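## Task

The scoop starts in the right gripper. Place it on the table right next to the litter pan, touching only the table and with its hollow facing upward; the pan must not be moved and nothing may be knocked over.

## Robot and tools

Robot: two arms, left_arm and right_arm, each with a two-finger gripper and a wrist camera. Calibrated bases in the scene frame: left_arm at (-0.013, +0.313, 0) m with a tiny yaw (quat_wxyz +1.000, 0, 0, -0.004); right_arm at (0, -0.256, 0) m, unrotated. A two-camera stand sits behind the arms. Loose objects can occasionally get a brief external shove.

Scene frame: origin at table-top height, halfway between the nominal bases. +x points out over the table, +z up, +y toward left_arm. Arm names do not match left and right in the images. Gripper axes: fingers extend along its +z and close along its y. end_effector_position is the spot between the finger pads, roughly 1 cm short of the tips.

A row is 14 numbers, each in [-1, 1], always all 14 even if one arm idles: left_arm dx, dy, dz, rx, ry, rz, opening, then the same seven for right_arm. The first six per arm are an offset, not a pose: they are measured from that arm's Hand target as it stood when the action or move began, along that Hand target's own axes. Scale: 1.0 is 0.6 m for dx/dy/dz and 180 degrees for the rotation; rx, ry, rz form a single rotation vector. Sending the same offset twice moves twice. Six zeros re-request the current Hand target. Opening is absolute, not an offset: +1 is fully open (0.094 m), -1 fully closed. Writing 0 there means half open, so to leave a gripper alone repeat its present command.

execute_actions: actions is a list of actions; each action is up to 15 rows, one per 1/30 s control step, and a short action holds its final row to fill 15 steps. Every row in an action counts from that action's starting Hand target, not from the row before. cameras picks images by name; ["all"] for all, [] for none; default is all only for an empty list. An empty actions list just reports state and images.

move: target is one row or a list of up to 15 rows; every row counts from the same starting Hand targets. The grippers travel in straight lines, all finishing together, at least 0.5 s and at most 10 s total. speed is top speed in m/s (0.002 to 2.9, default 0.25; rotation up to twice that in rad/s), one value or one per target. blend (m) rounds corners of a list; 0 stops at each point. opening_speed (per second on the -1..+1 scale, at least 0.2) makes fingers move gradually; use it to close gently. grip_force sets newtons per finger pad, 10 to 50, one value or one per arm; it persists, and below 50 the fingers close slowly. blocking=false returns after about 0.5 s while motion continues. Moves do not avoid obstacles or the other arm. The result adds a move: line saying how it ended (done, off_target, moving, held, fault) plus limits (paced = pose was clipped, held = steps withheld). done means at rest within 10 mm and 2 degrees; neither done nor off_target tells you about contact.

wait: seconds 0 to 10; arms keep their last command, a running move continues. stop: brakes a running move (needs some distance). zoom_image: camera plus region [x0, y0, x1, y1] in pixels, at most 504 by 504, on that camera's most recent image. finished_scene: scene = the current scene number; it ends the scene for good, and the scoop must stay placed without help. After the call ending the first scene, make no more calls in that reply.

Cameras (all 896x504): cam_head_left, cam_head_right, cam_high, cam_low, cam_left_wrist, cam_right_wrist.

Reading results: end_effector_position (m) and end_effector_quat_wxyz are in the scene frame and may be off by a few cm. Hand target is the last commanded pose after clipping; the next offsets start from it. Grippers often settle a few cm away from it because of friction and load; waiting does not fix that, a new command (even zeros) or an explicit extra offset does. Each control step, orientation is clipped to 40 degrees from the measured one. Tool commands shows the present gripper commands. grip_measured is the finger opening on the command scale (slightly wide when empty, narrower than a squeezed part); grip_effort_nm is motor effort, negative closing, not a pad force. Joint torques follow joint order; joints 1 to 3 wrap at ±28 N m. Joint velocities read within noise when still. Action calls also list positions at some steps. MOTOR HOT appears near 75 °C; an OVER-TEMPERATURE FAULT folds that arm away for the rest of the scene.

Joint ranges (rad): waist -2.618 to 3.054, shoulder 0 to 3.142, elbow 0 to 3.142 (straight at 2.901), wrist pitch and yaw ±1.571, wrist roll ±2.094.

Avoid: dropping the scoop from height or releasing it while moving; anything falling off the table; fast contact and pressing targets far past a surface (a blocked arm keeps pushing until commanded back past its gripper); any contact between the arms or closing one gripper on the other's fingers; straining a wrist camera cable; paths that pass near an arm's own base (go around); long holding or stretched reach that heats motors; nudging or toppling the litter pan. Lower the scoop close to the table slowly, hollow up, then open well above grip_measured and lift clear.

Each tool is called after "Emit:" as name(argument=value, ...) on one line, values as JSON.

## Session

Emit:
execute_actions(actions=[], cameras=["cam_high","cam_right_wrist"])

Scene clock: 0.00 s.
left_arm: end_effector_position=(+0.3211, +0.3351, +0.4128) grip_measured=+1.000 grip_effort_nm=n/a end_effector_quat_wxyz=(+0.691, +0.087, +0.714, +0.066) | right_arm: end_effector_position=(+0.4037, -0.2498, +0.3308) grip_measured=-0.619 grip_effort_nm=n/a end_effector_quat_wxyz=(+0.443, +0.392, +0.658, +0.466)
Joint positions: left_arm=[0.175 0.89 1.049 -0.194 0.194 0.224 0.094] | right_arm=[-0.183 1.165 0.982 -0.01 -0.448 1.263 0.018]
Joint velocities: within noise
Joint torques (N m): no reading
Heat: left arm: 32 °C; right arm: 35 °C.
Hand target: left_arm +0.3177, +0.3344, +0.4228; +0.701, +0.087, +0.705, +0.068 | right_arm +0.4020, -0.2493, +0.3569; +0.474, +0.366, +0.646, +0.473
Tool commands: left_gripper/opening=+1.0 right_gripper/opening=-0.980928
Images, in order (width x height): cam_high 896x504, cam_right_wrist 896x504.

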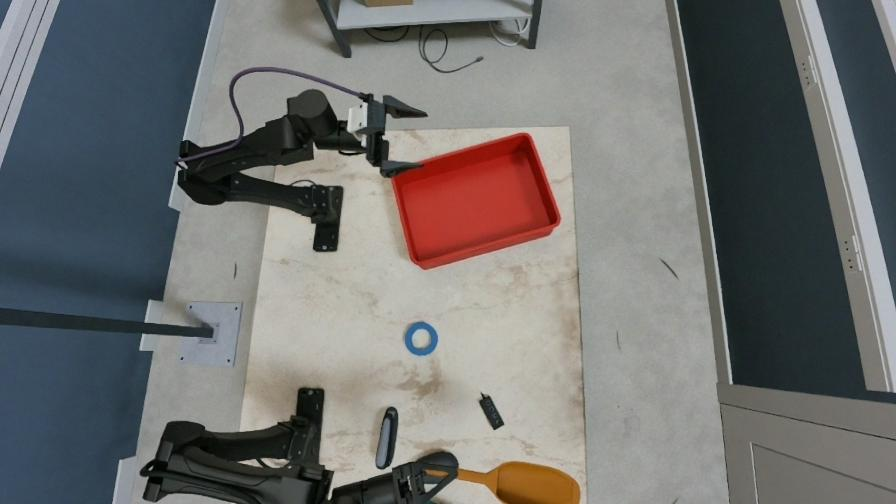

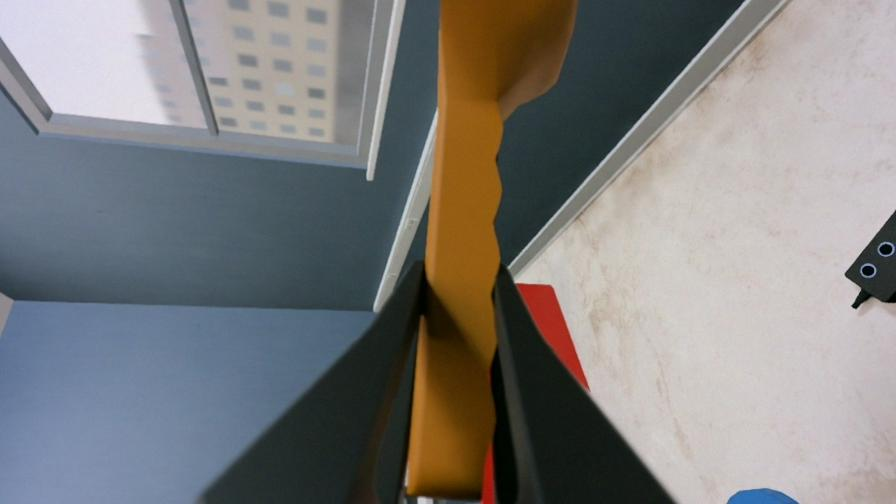

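Emit:
zoom_image(camera="cam_high", region=[456, 420, 596, 504])

Emit:
zoom_image(camera="cam_right_wrist", region=[380, 0, 620, 240])

Emit:
zoom_image(camera="cam_high", region=[370, 110, 580, 290])

Scaled by 3.600.

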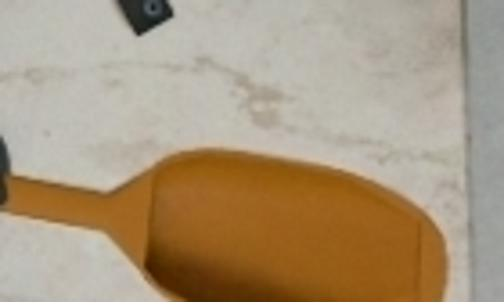

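Scaled by 2.100.

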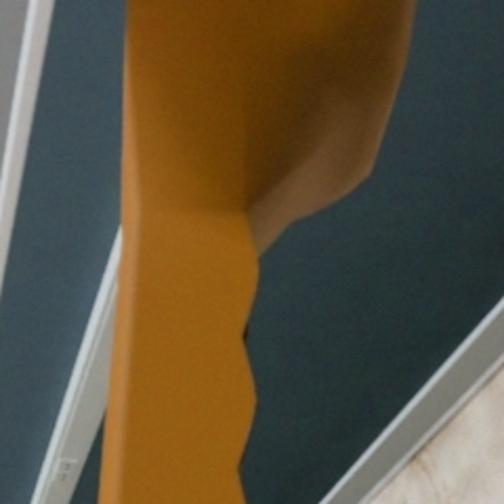

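Scaled by 2.400.

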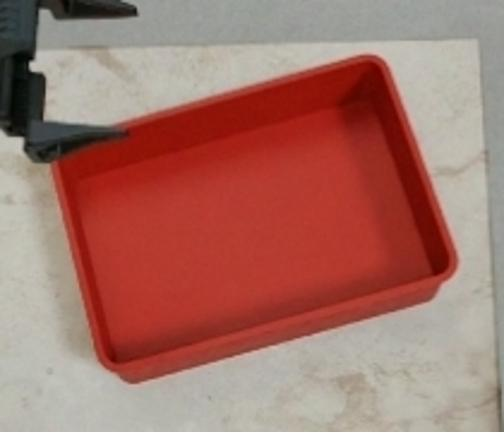

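Emit:
move(target=[0,0,0,0,0,0,1,0.5908,-0.1205,0.2107,0.0040,0.1440,0.0903,-0.981], speed=0.35, cameras=["cam_high","cam_right_wrist"])

Emit:
zoom_image(camera="cam_high", region=[400, 200, 484, 284])

Emit:
zoom_image(camera="cam_high", region=[484, 200, 568, 284])

Emit:
zoom_image(camera="cam_high", region=[440, 220, 566, 346])

Scene clock: 238.17 s.
left_arm: end_effector_position=(+0.3211, +0.3351, +0.4128) grip_measured=+1.000 grip_effort_nm=0.00 end_effector_quat_wxyz=(+0.691, +0.087, +0.714, +0.066) | right_arm: end_effector_position=(+0.4102, +0.0854, +0.1605) grip_measured=-0.619 grip_effort_nm=-1.03 end_effector_quat_wxyz=(+0.225, +0.350, +0.700, +0.580)
Joint positions: left_arm=[0.175 0.89 1.049 -0.194 0.194 0.224 0.094] | right_arm=[0.67 1.844 0.938 0.678 -0.065 1.65 0.018]
Joint torques (N m): left_arm=[-0.03 -2.39 7.76 1.84 0 -0.02] | right_arm=[-0.16 -7.94 9.25 2.48 0.16 -0.14]
Heat: left arm: 42 °C; right arm: 46 °C.
Hand target: left_arm +0.3177, +0.3344, +0.4228; +0.701, +0.087, +0.705, +0.068 | right_arm +0.4214, +0.0901, +0.1801; +0.244, +0.341, +0.681, +0.600
Off the commanded pose: left_arm 0.011 m, 2 deg | right_arm 0.023 m, 4 deg.
move: off_target (left_arm, right_arm)
Images, in order (width x height): cam_high 896x504, cam_right_wrist 896x504.

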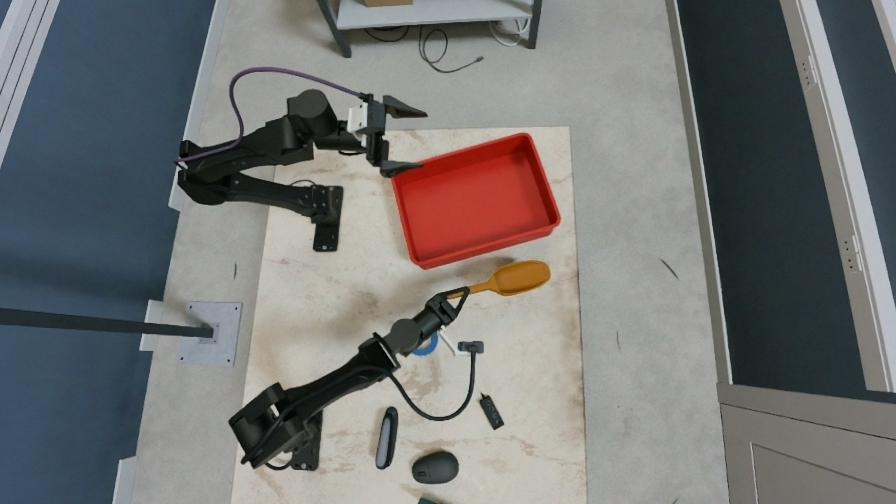

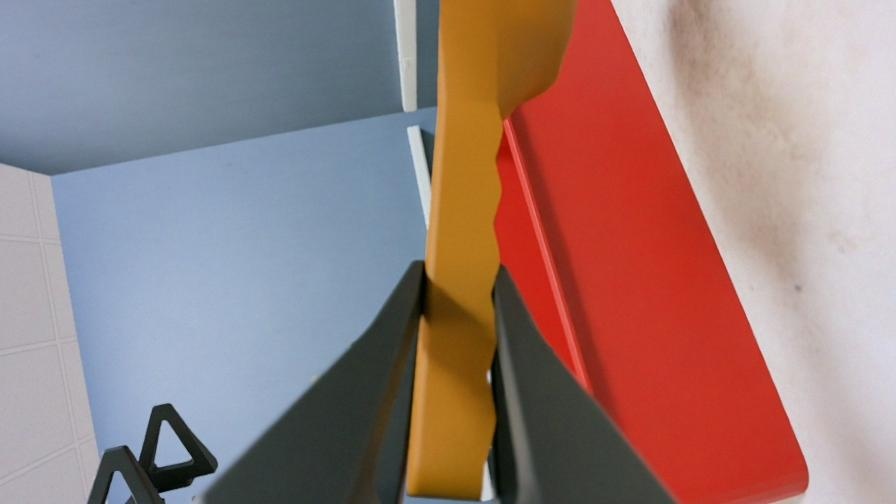

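Scaled by 6.000.

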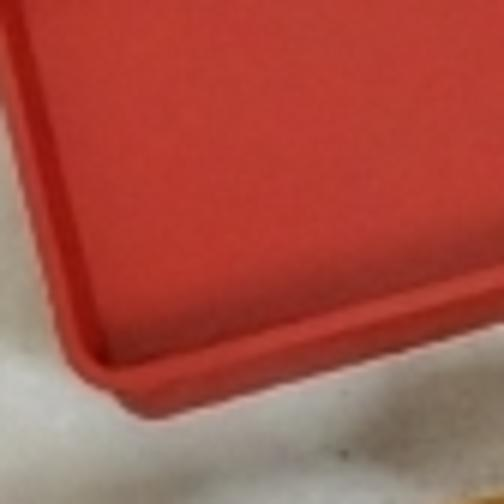

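Scaled by 6.000.

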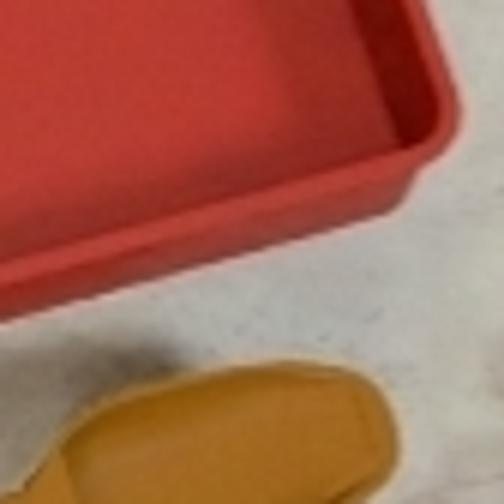

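Scaled by 4.000.

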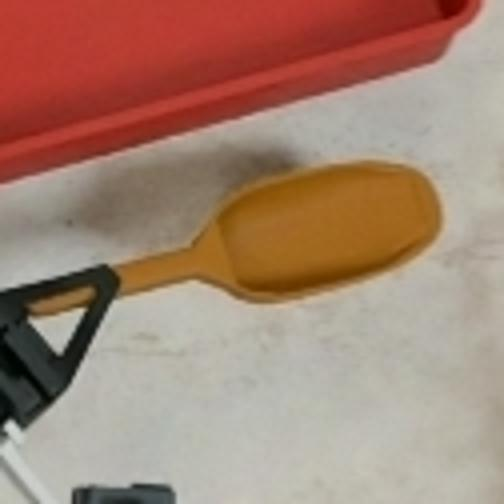

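Emit:
move(target=[0,0,0,0,0,0,1,0.0443,-0.1067,0.0423,-0.0205,0.0274,-0.0152,-0.981], speed=0.15, cameras=["cam_high","cam_low"])

Emit:
zoom_image(camera="cam_high", region=[440, 210, 566, 336])

Scene clock: 313.53 s.
left_arm: end_effector_position=(+0.3211, +0.3351, +0.4128) grip_measured=+1.000 grip_effort_nm=0.00 end_effector_quat_wxyz=(+0.691, +0.087, +0.714, +0.066) | right_arm: end_effector_position=(+0.4086, +0.1181, +0.1034) grip_measured=-0.619 grip_effort_nm=-1.03 end_effector_quat_wxyz=(+0.225, +0.309, +0.690, +0.614)
Joint positions: left_arm=[0.175 0.89 1.049 -0.194 0.194 0.224 0.094] | right_arm=[0.71 2.121 0.938 1.037 -0.087 1.628 0.018]
Joint torques (N m): left_arm=[-0.14 -2.41 7.76 1.84 0.01 -0.03] | right_arm=[0.39 -9.2 6.71 2.49 -0.01 -0.3]
Heat: left arm: 43 °C; right arm: 53 °C.
Hand target: left_arm +0.3177, +0.3344, +0.4228; +0.701, +0.087, +0.705, +0.068 | right_arm +0.4120, +0.1238, +0.1150; +0.240, +0.290, +0.679, +0.630
Off the commanded pose: left_arm 0.011 m, 2 deg | right_arm 0.013 m, 4 deg.
move: off_target (left_arm, right_arm)
Images, in order (width x height): cam_high 896x504, cam_low 896x504.

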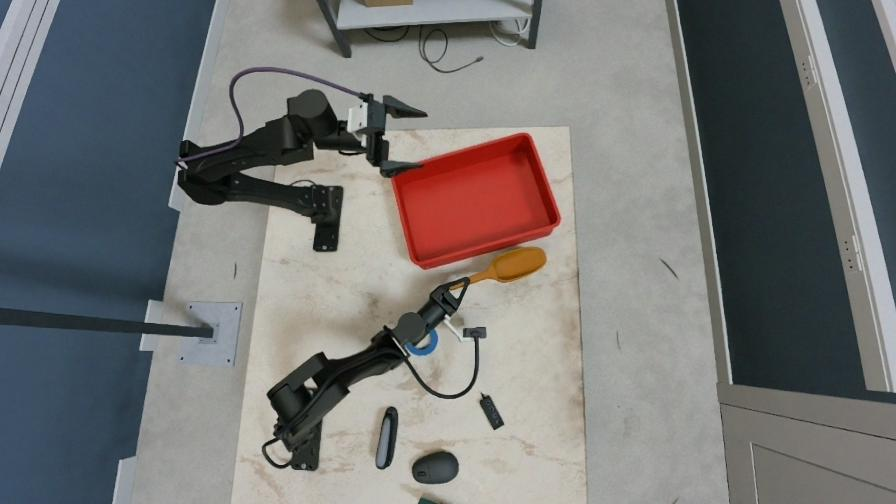

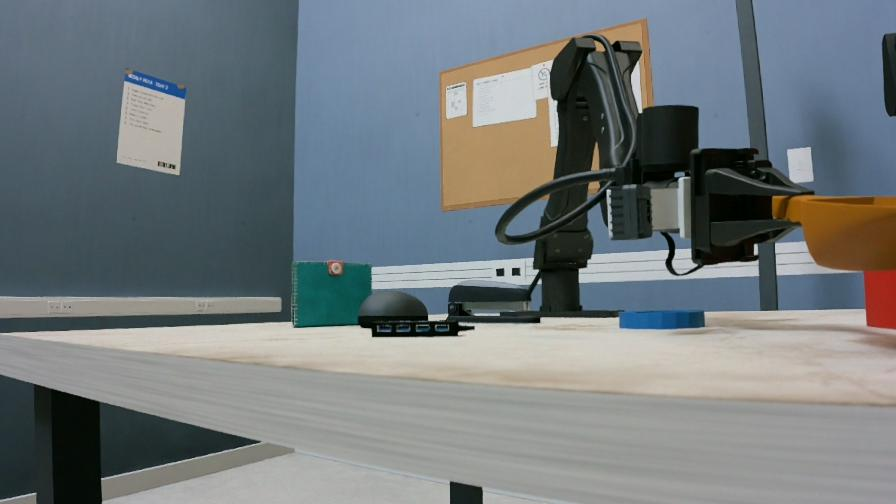

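Scaled by 4.000.

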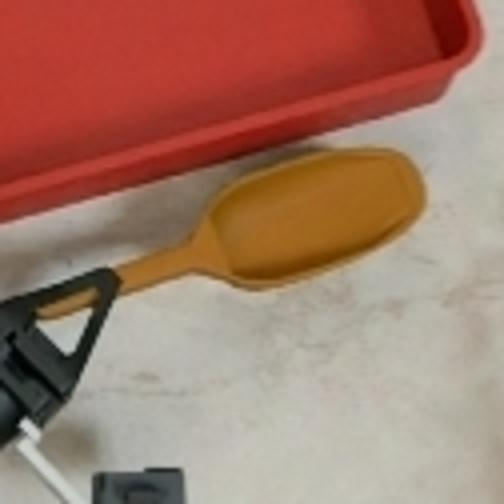

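Emit:
move(target=[0,0,0,0,0,0,1,0.0150,-0.0595,0.0155,0,0,0,-0.981], speed=0.08, cameras=["cam_high","cam_low"])

Emit:
zoom_image(camera="cam_high", region=[440, 210, 566, 336])

Emit:
zoom_image(camera="cam_low", region=[644, 140, 896, 392])

Scene clock: 346.17 s.
left_arm: end_effector_position=(+0.3211, +0.3351, +0.4128) grip_measured=+1.000 grip_effort_nm=-0.01 end_effector_quat_wxyz=(+0.691, +0.087, +0.714, +0.066) | right_arm: end_effector_position=(+0.4030, +0.1282, +0.0663) grip_measured=-0.619 grip_effort_nm=-1.03 end_effector_quat_wxyz=(+0.222, +0.306, +0.694, +0.613)
Joint positions: left_arm=[0.175 0.89 1.049 -0.194 0.194 0.224 0.094] | right_arm=[0.736 2.249 0.949 1.148 -0.072 1.628 0.018]
Joint torques (N m): left_arm=[-0.06 -2.39 7.72 1.84 -0.02 -0.04] | right_arm=[0.62 -9.25 7.08 2.52 0.16 -0.26]
Heat: left arm: 44 °C; right arm: 54 °C.
Hand target: left_arm +0.3177, +0.3344, +0.4228; +0.701, +0.087, +0.705, +0.068 | right_arm +0.4088, +0.1353, +0.0790; +0.240, +0.290, +0.679, +0.630
Off the commanded pose: left_arm 0.011 m, 2 deg | right_arm 0.016 m, 4 deg.
move: off_target (left_arm, right_arm)
Images, in order (width x height): cam_high 896x504, cam_low 896x504.

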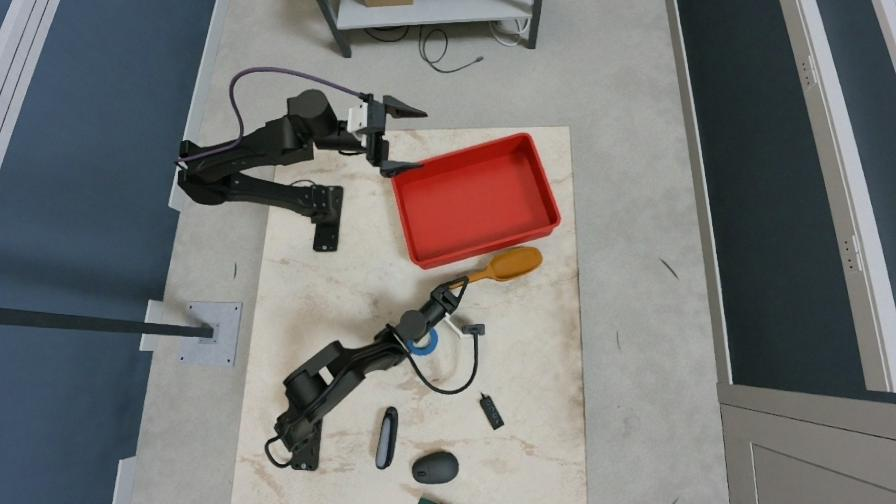

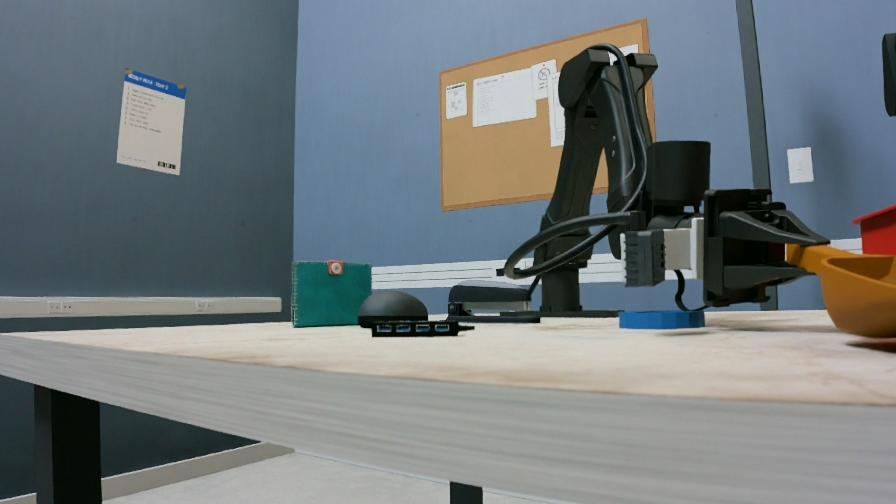

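Scaled by 4.000.

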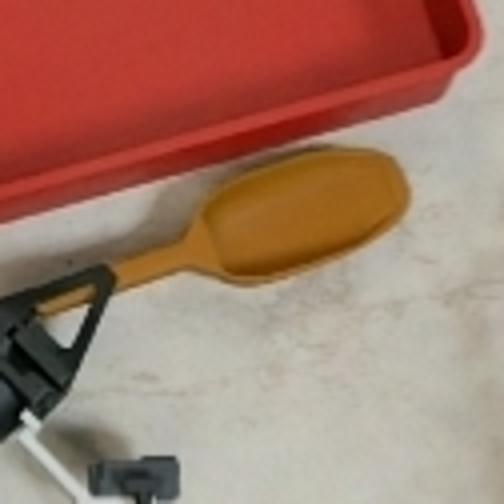

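Scaled by 2.000.

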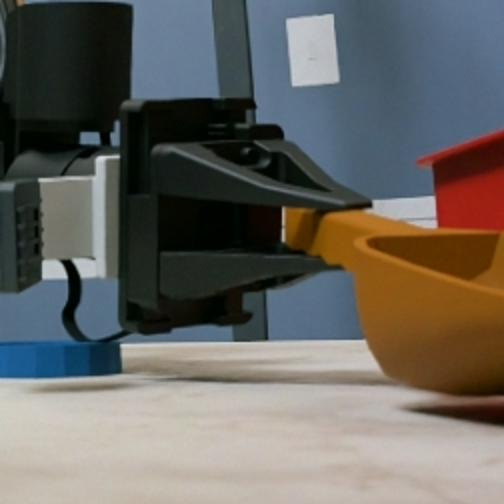

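Emit:
move(target=[0,0,0,0,0,0,1,0,0,0,0,0,0,1], speed=0.08, opening_speed=0.45, cameras=["cam_high","cam_low"])

Emit:
zoom_image(camera="cam_high", region=[440, 210, 566, 336])

Emit:
zoom_image(camera="cam_low", region=[644, 140, 896, 392])

Scene clock: 387.43 s.
left_arm: end_effector_position=(+0.3211, +0.3351, +0.4128) grip_measured=+1.000 grip_effort_nm=0.00 end_effector_quat_wxyz=(+0.691, +0.087, +0.714, +0.066) | right_arm: end_effector_position=(+0.4050, +0.1298, +0.0744) grip_measured=+0.998 grip_effort_nm=0.10 end_effector_quat_wxyz=(+0.226, +0.302, +0.686, +0.623)
Joint positions: left_arm=[0.175 0.89 1.049 -0.194 0.194 0.224 0.094] | right_arm=[0.736 2.249 0.957 1.17 -0.072 1.628 0.094]
Joint torques (N m): left_arm=[-0.09 -2.3 7.66 1.85 -0.01 -0.03] | right_arm=[0.62 -9.09 6.74 2.28 0.15 -0.28]
Heat: left arm: 44 °C; right arm: 56 °C.
Hand target: left_arm +0.3177, +0.3344, +0.4228; +0.701, +0.087, +0.705, +0.068 | right_arm +0.4087, +0.1353, +0.0790; +0.240, +0.290, +0.679, +0.630
Off the commanded pose: left_arm 0.011 m, 2 deg | right_arm 0.008 m, 2 deg.
move: off_target (left_arm)
Images, in order (width x height): cam_high 896x504, cam_low 896x504.

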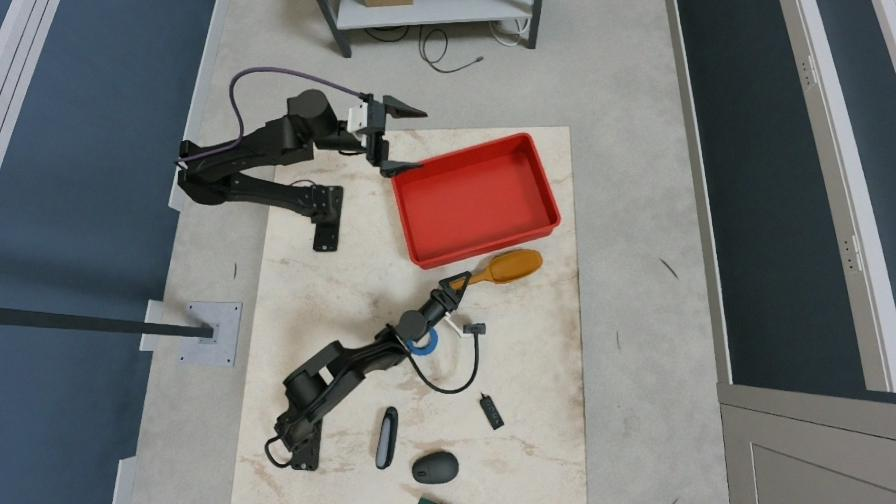

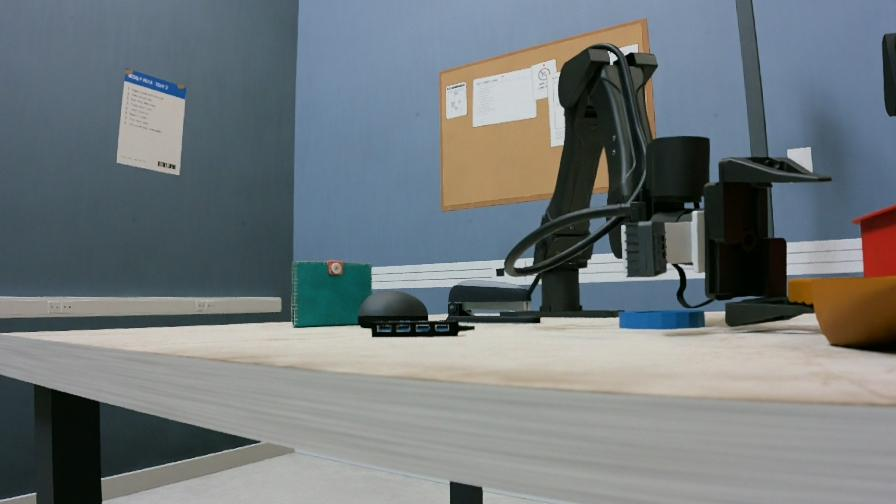

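Scaled by 4.000.

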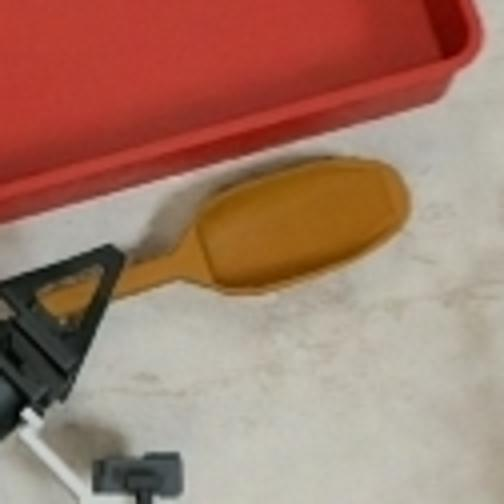

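Scaled by 2.000.

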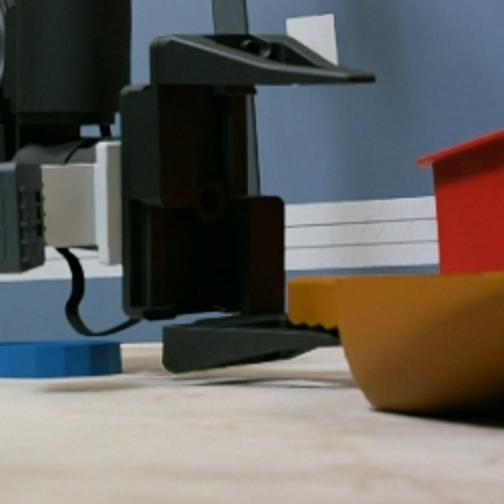

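Emit:
move(target=[[0,0,0,0,0,0,1,-0.0003,-0.0066,0.0006,0,0,0,1],[0,0,0,0,0,0,1,-0.0650,-0.0075,-0.0373,0,0,0,1],[0,0,0,0,0,0,1,-0.0644,0.1079,-0.1291,0,0,0,1]], speed=[0.05,0.08,0.2], blend=[0.002,0.01,0], cameras=["cam_high","cam_low"])

Emit:
zoom_image(camera="cam_high", region=[440, 210, 566, 336])

Emit:
zoom_image(camera="cam_low", region=[644, 140, 896, 392])

Scene clock: 411.30 s.
left_arm: end_effector_position=(+0.3211, +0.3351, +0.4128) grip_measured=+1.000 grip_effort_nm=-0.01 end_effector_quat_wxyz=(+0.691, +0.087, +0.714, +0.066) | right_arm: end_effector_position=(+0.3880, +0.0581, +0.1341) grip_measured=+0.998 grip_effort_nm=0.10 end_effector_quat_wxyz=(+0.225, +0.303, +0.686, +0.622)
Joint positions: left_arm=[0.175 0.89 1.049 -0.194 0.194 0.224 0.094] | right_arm=[0.606 1.894 0.714 1.053 -0.2 1.614 0.094]
Joint torques (N m): left_arm=[-0.05 -2.41 7.68 1.83 -0.02 -0.03] | right_arm=[-0.64 -11.14 5.04 2.06 -0.02 -0.27]
Heat: left arm: 44 °C; right arm: 55 °C.
Hand target: left_arm +0.3177, +0.3344, +0.4228; +0.701, +0.087, +0.705, +0.068 | right_arm +0.3889, +0.0553, +0.1490; +0.240, +0.290, +0.679, +0.630
Off the commanded pose: left_arm 0.011 m, 2 deg | right_arm 0.015 m, 3 deg.
move: off_target (left_arm, right_arm)
Images, in order (width x height): cam_high 896x504, cam_low 896x504.

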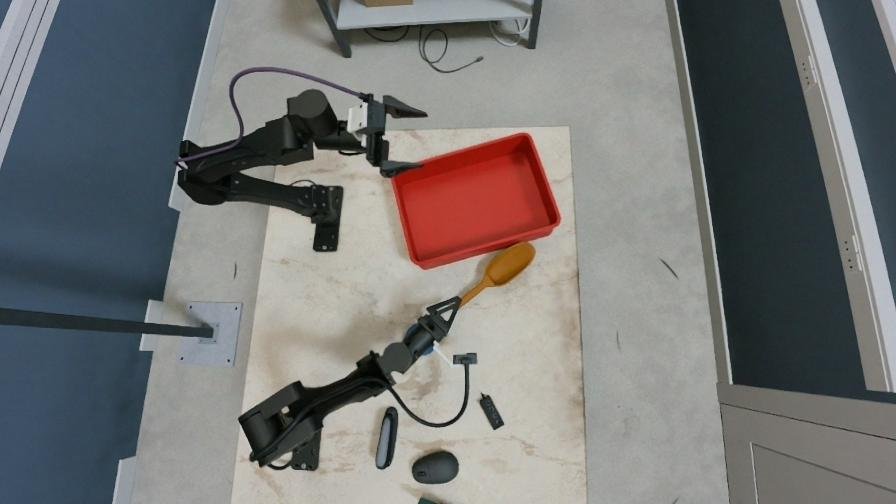

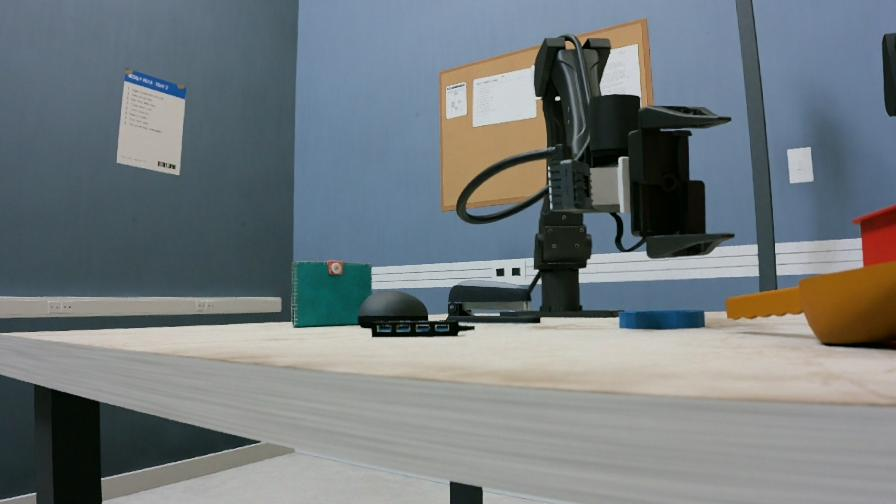

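Scaled by 4.000.

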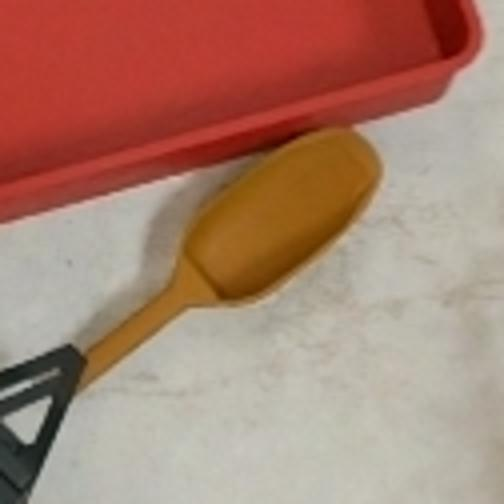

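Scaled by 2.000.

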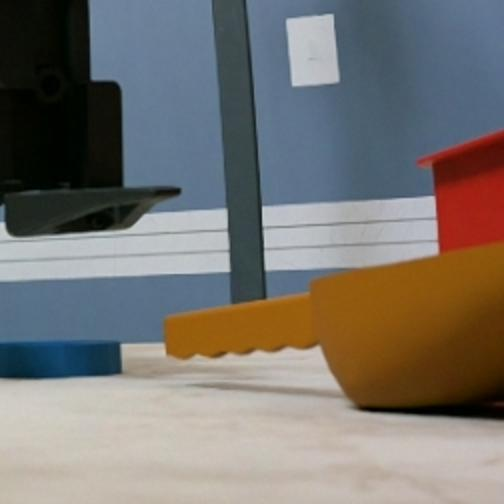

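Emit:
zoom_image(camera="cam_high", region=[490, 220, 553, 283])

Emit:
zoom_image(camera="cam_low", region=[812, 200, 896, 284])

Scaled by 8.000.

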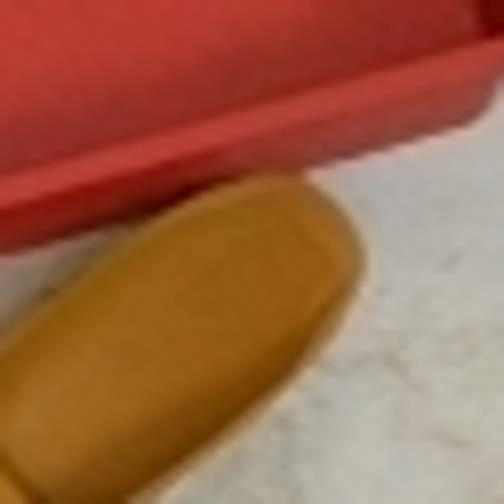

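Scaled by 6.000.

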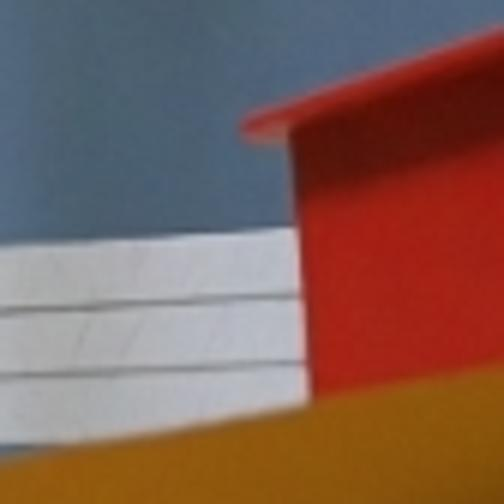

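Emit:
finished_scene(scene=3)

The scene is finished: the task was done.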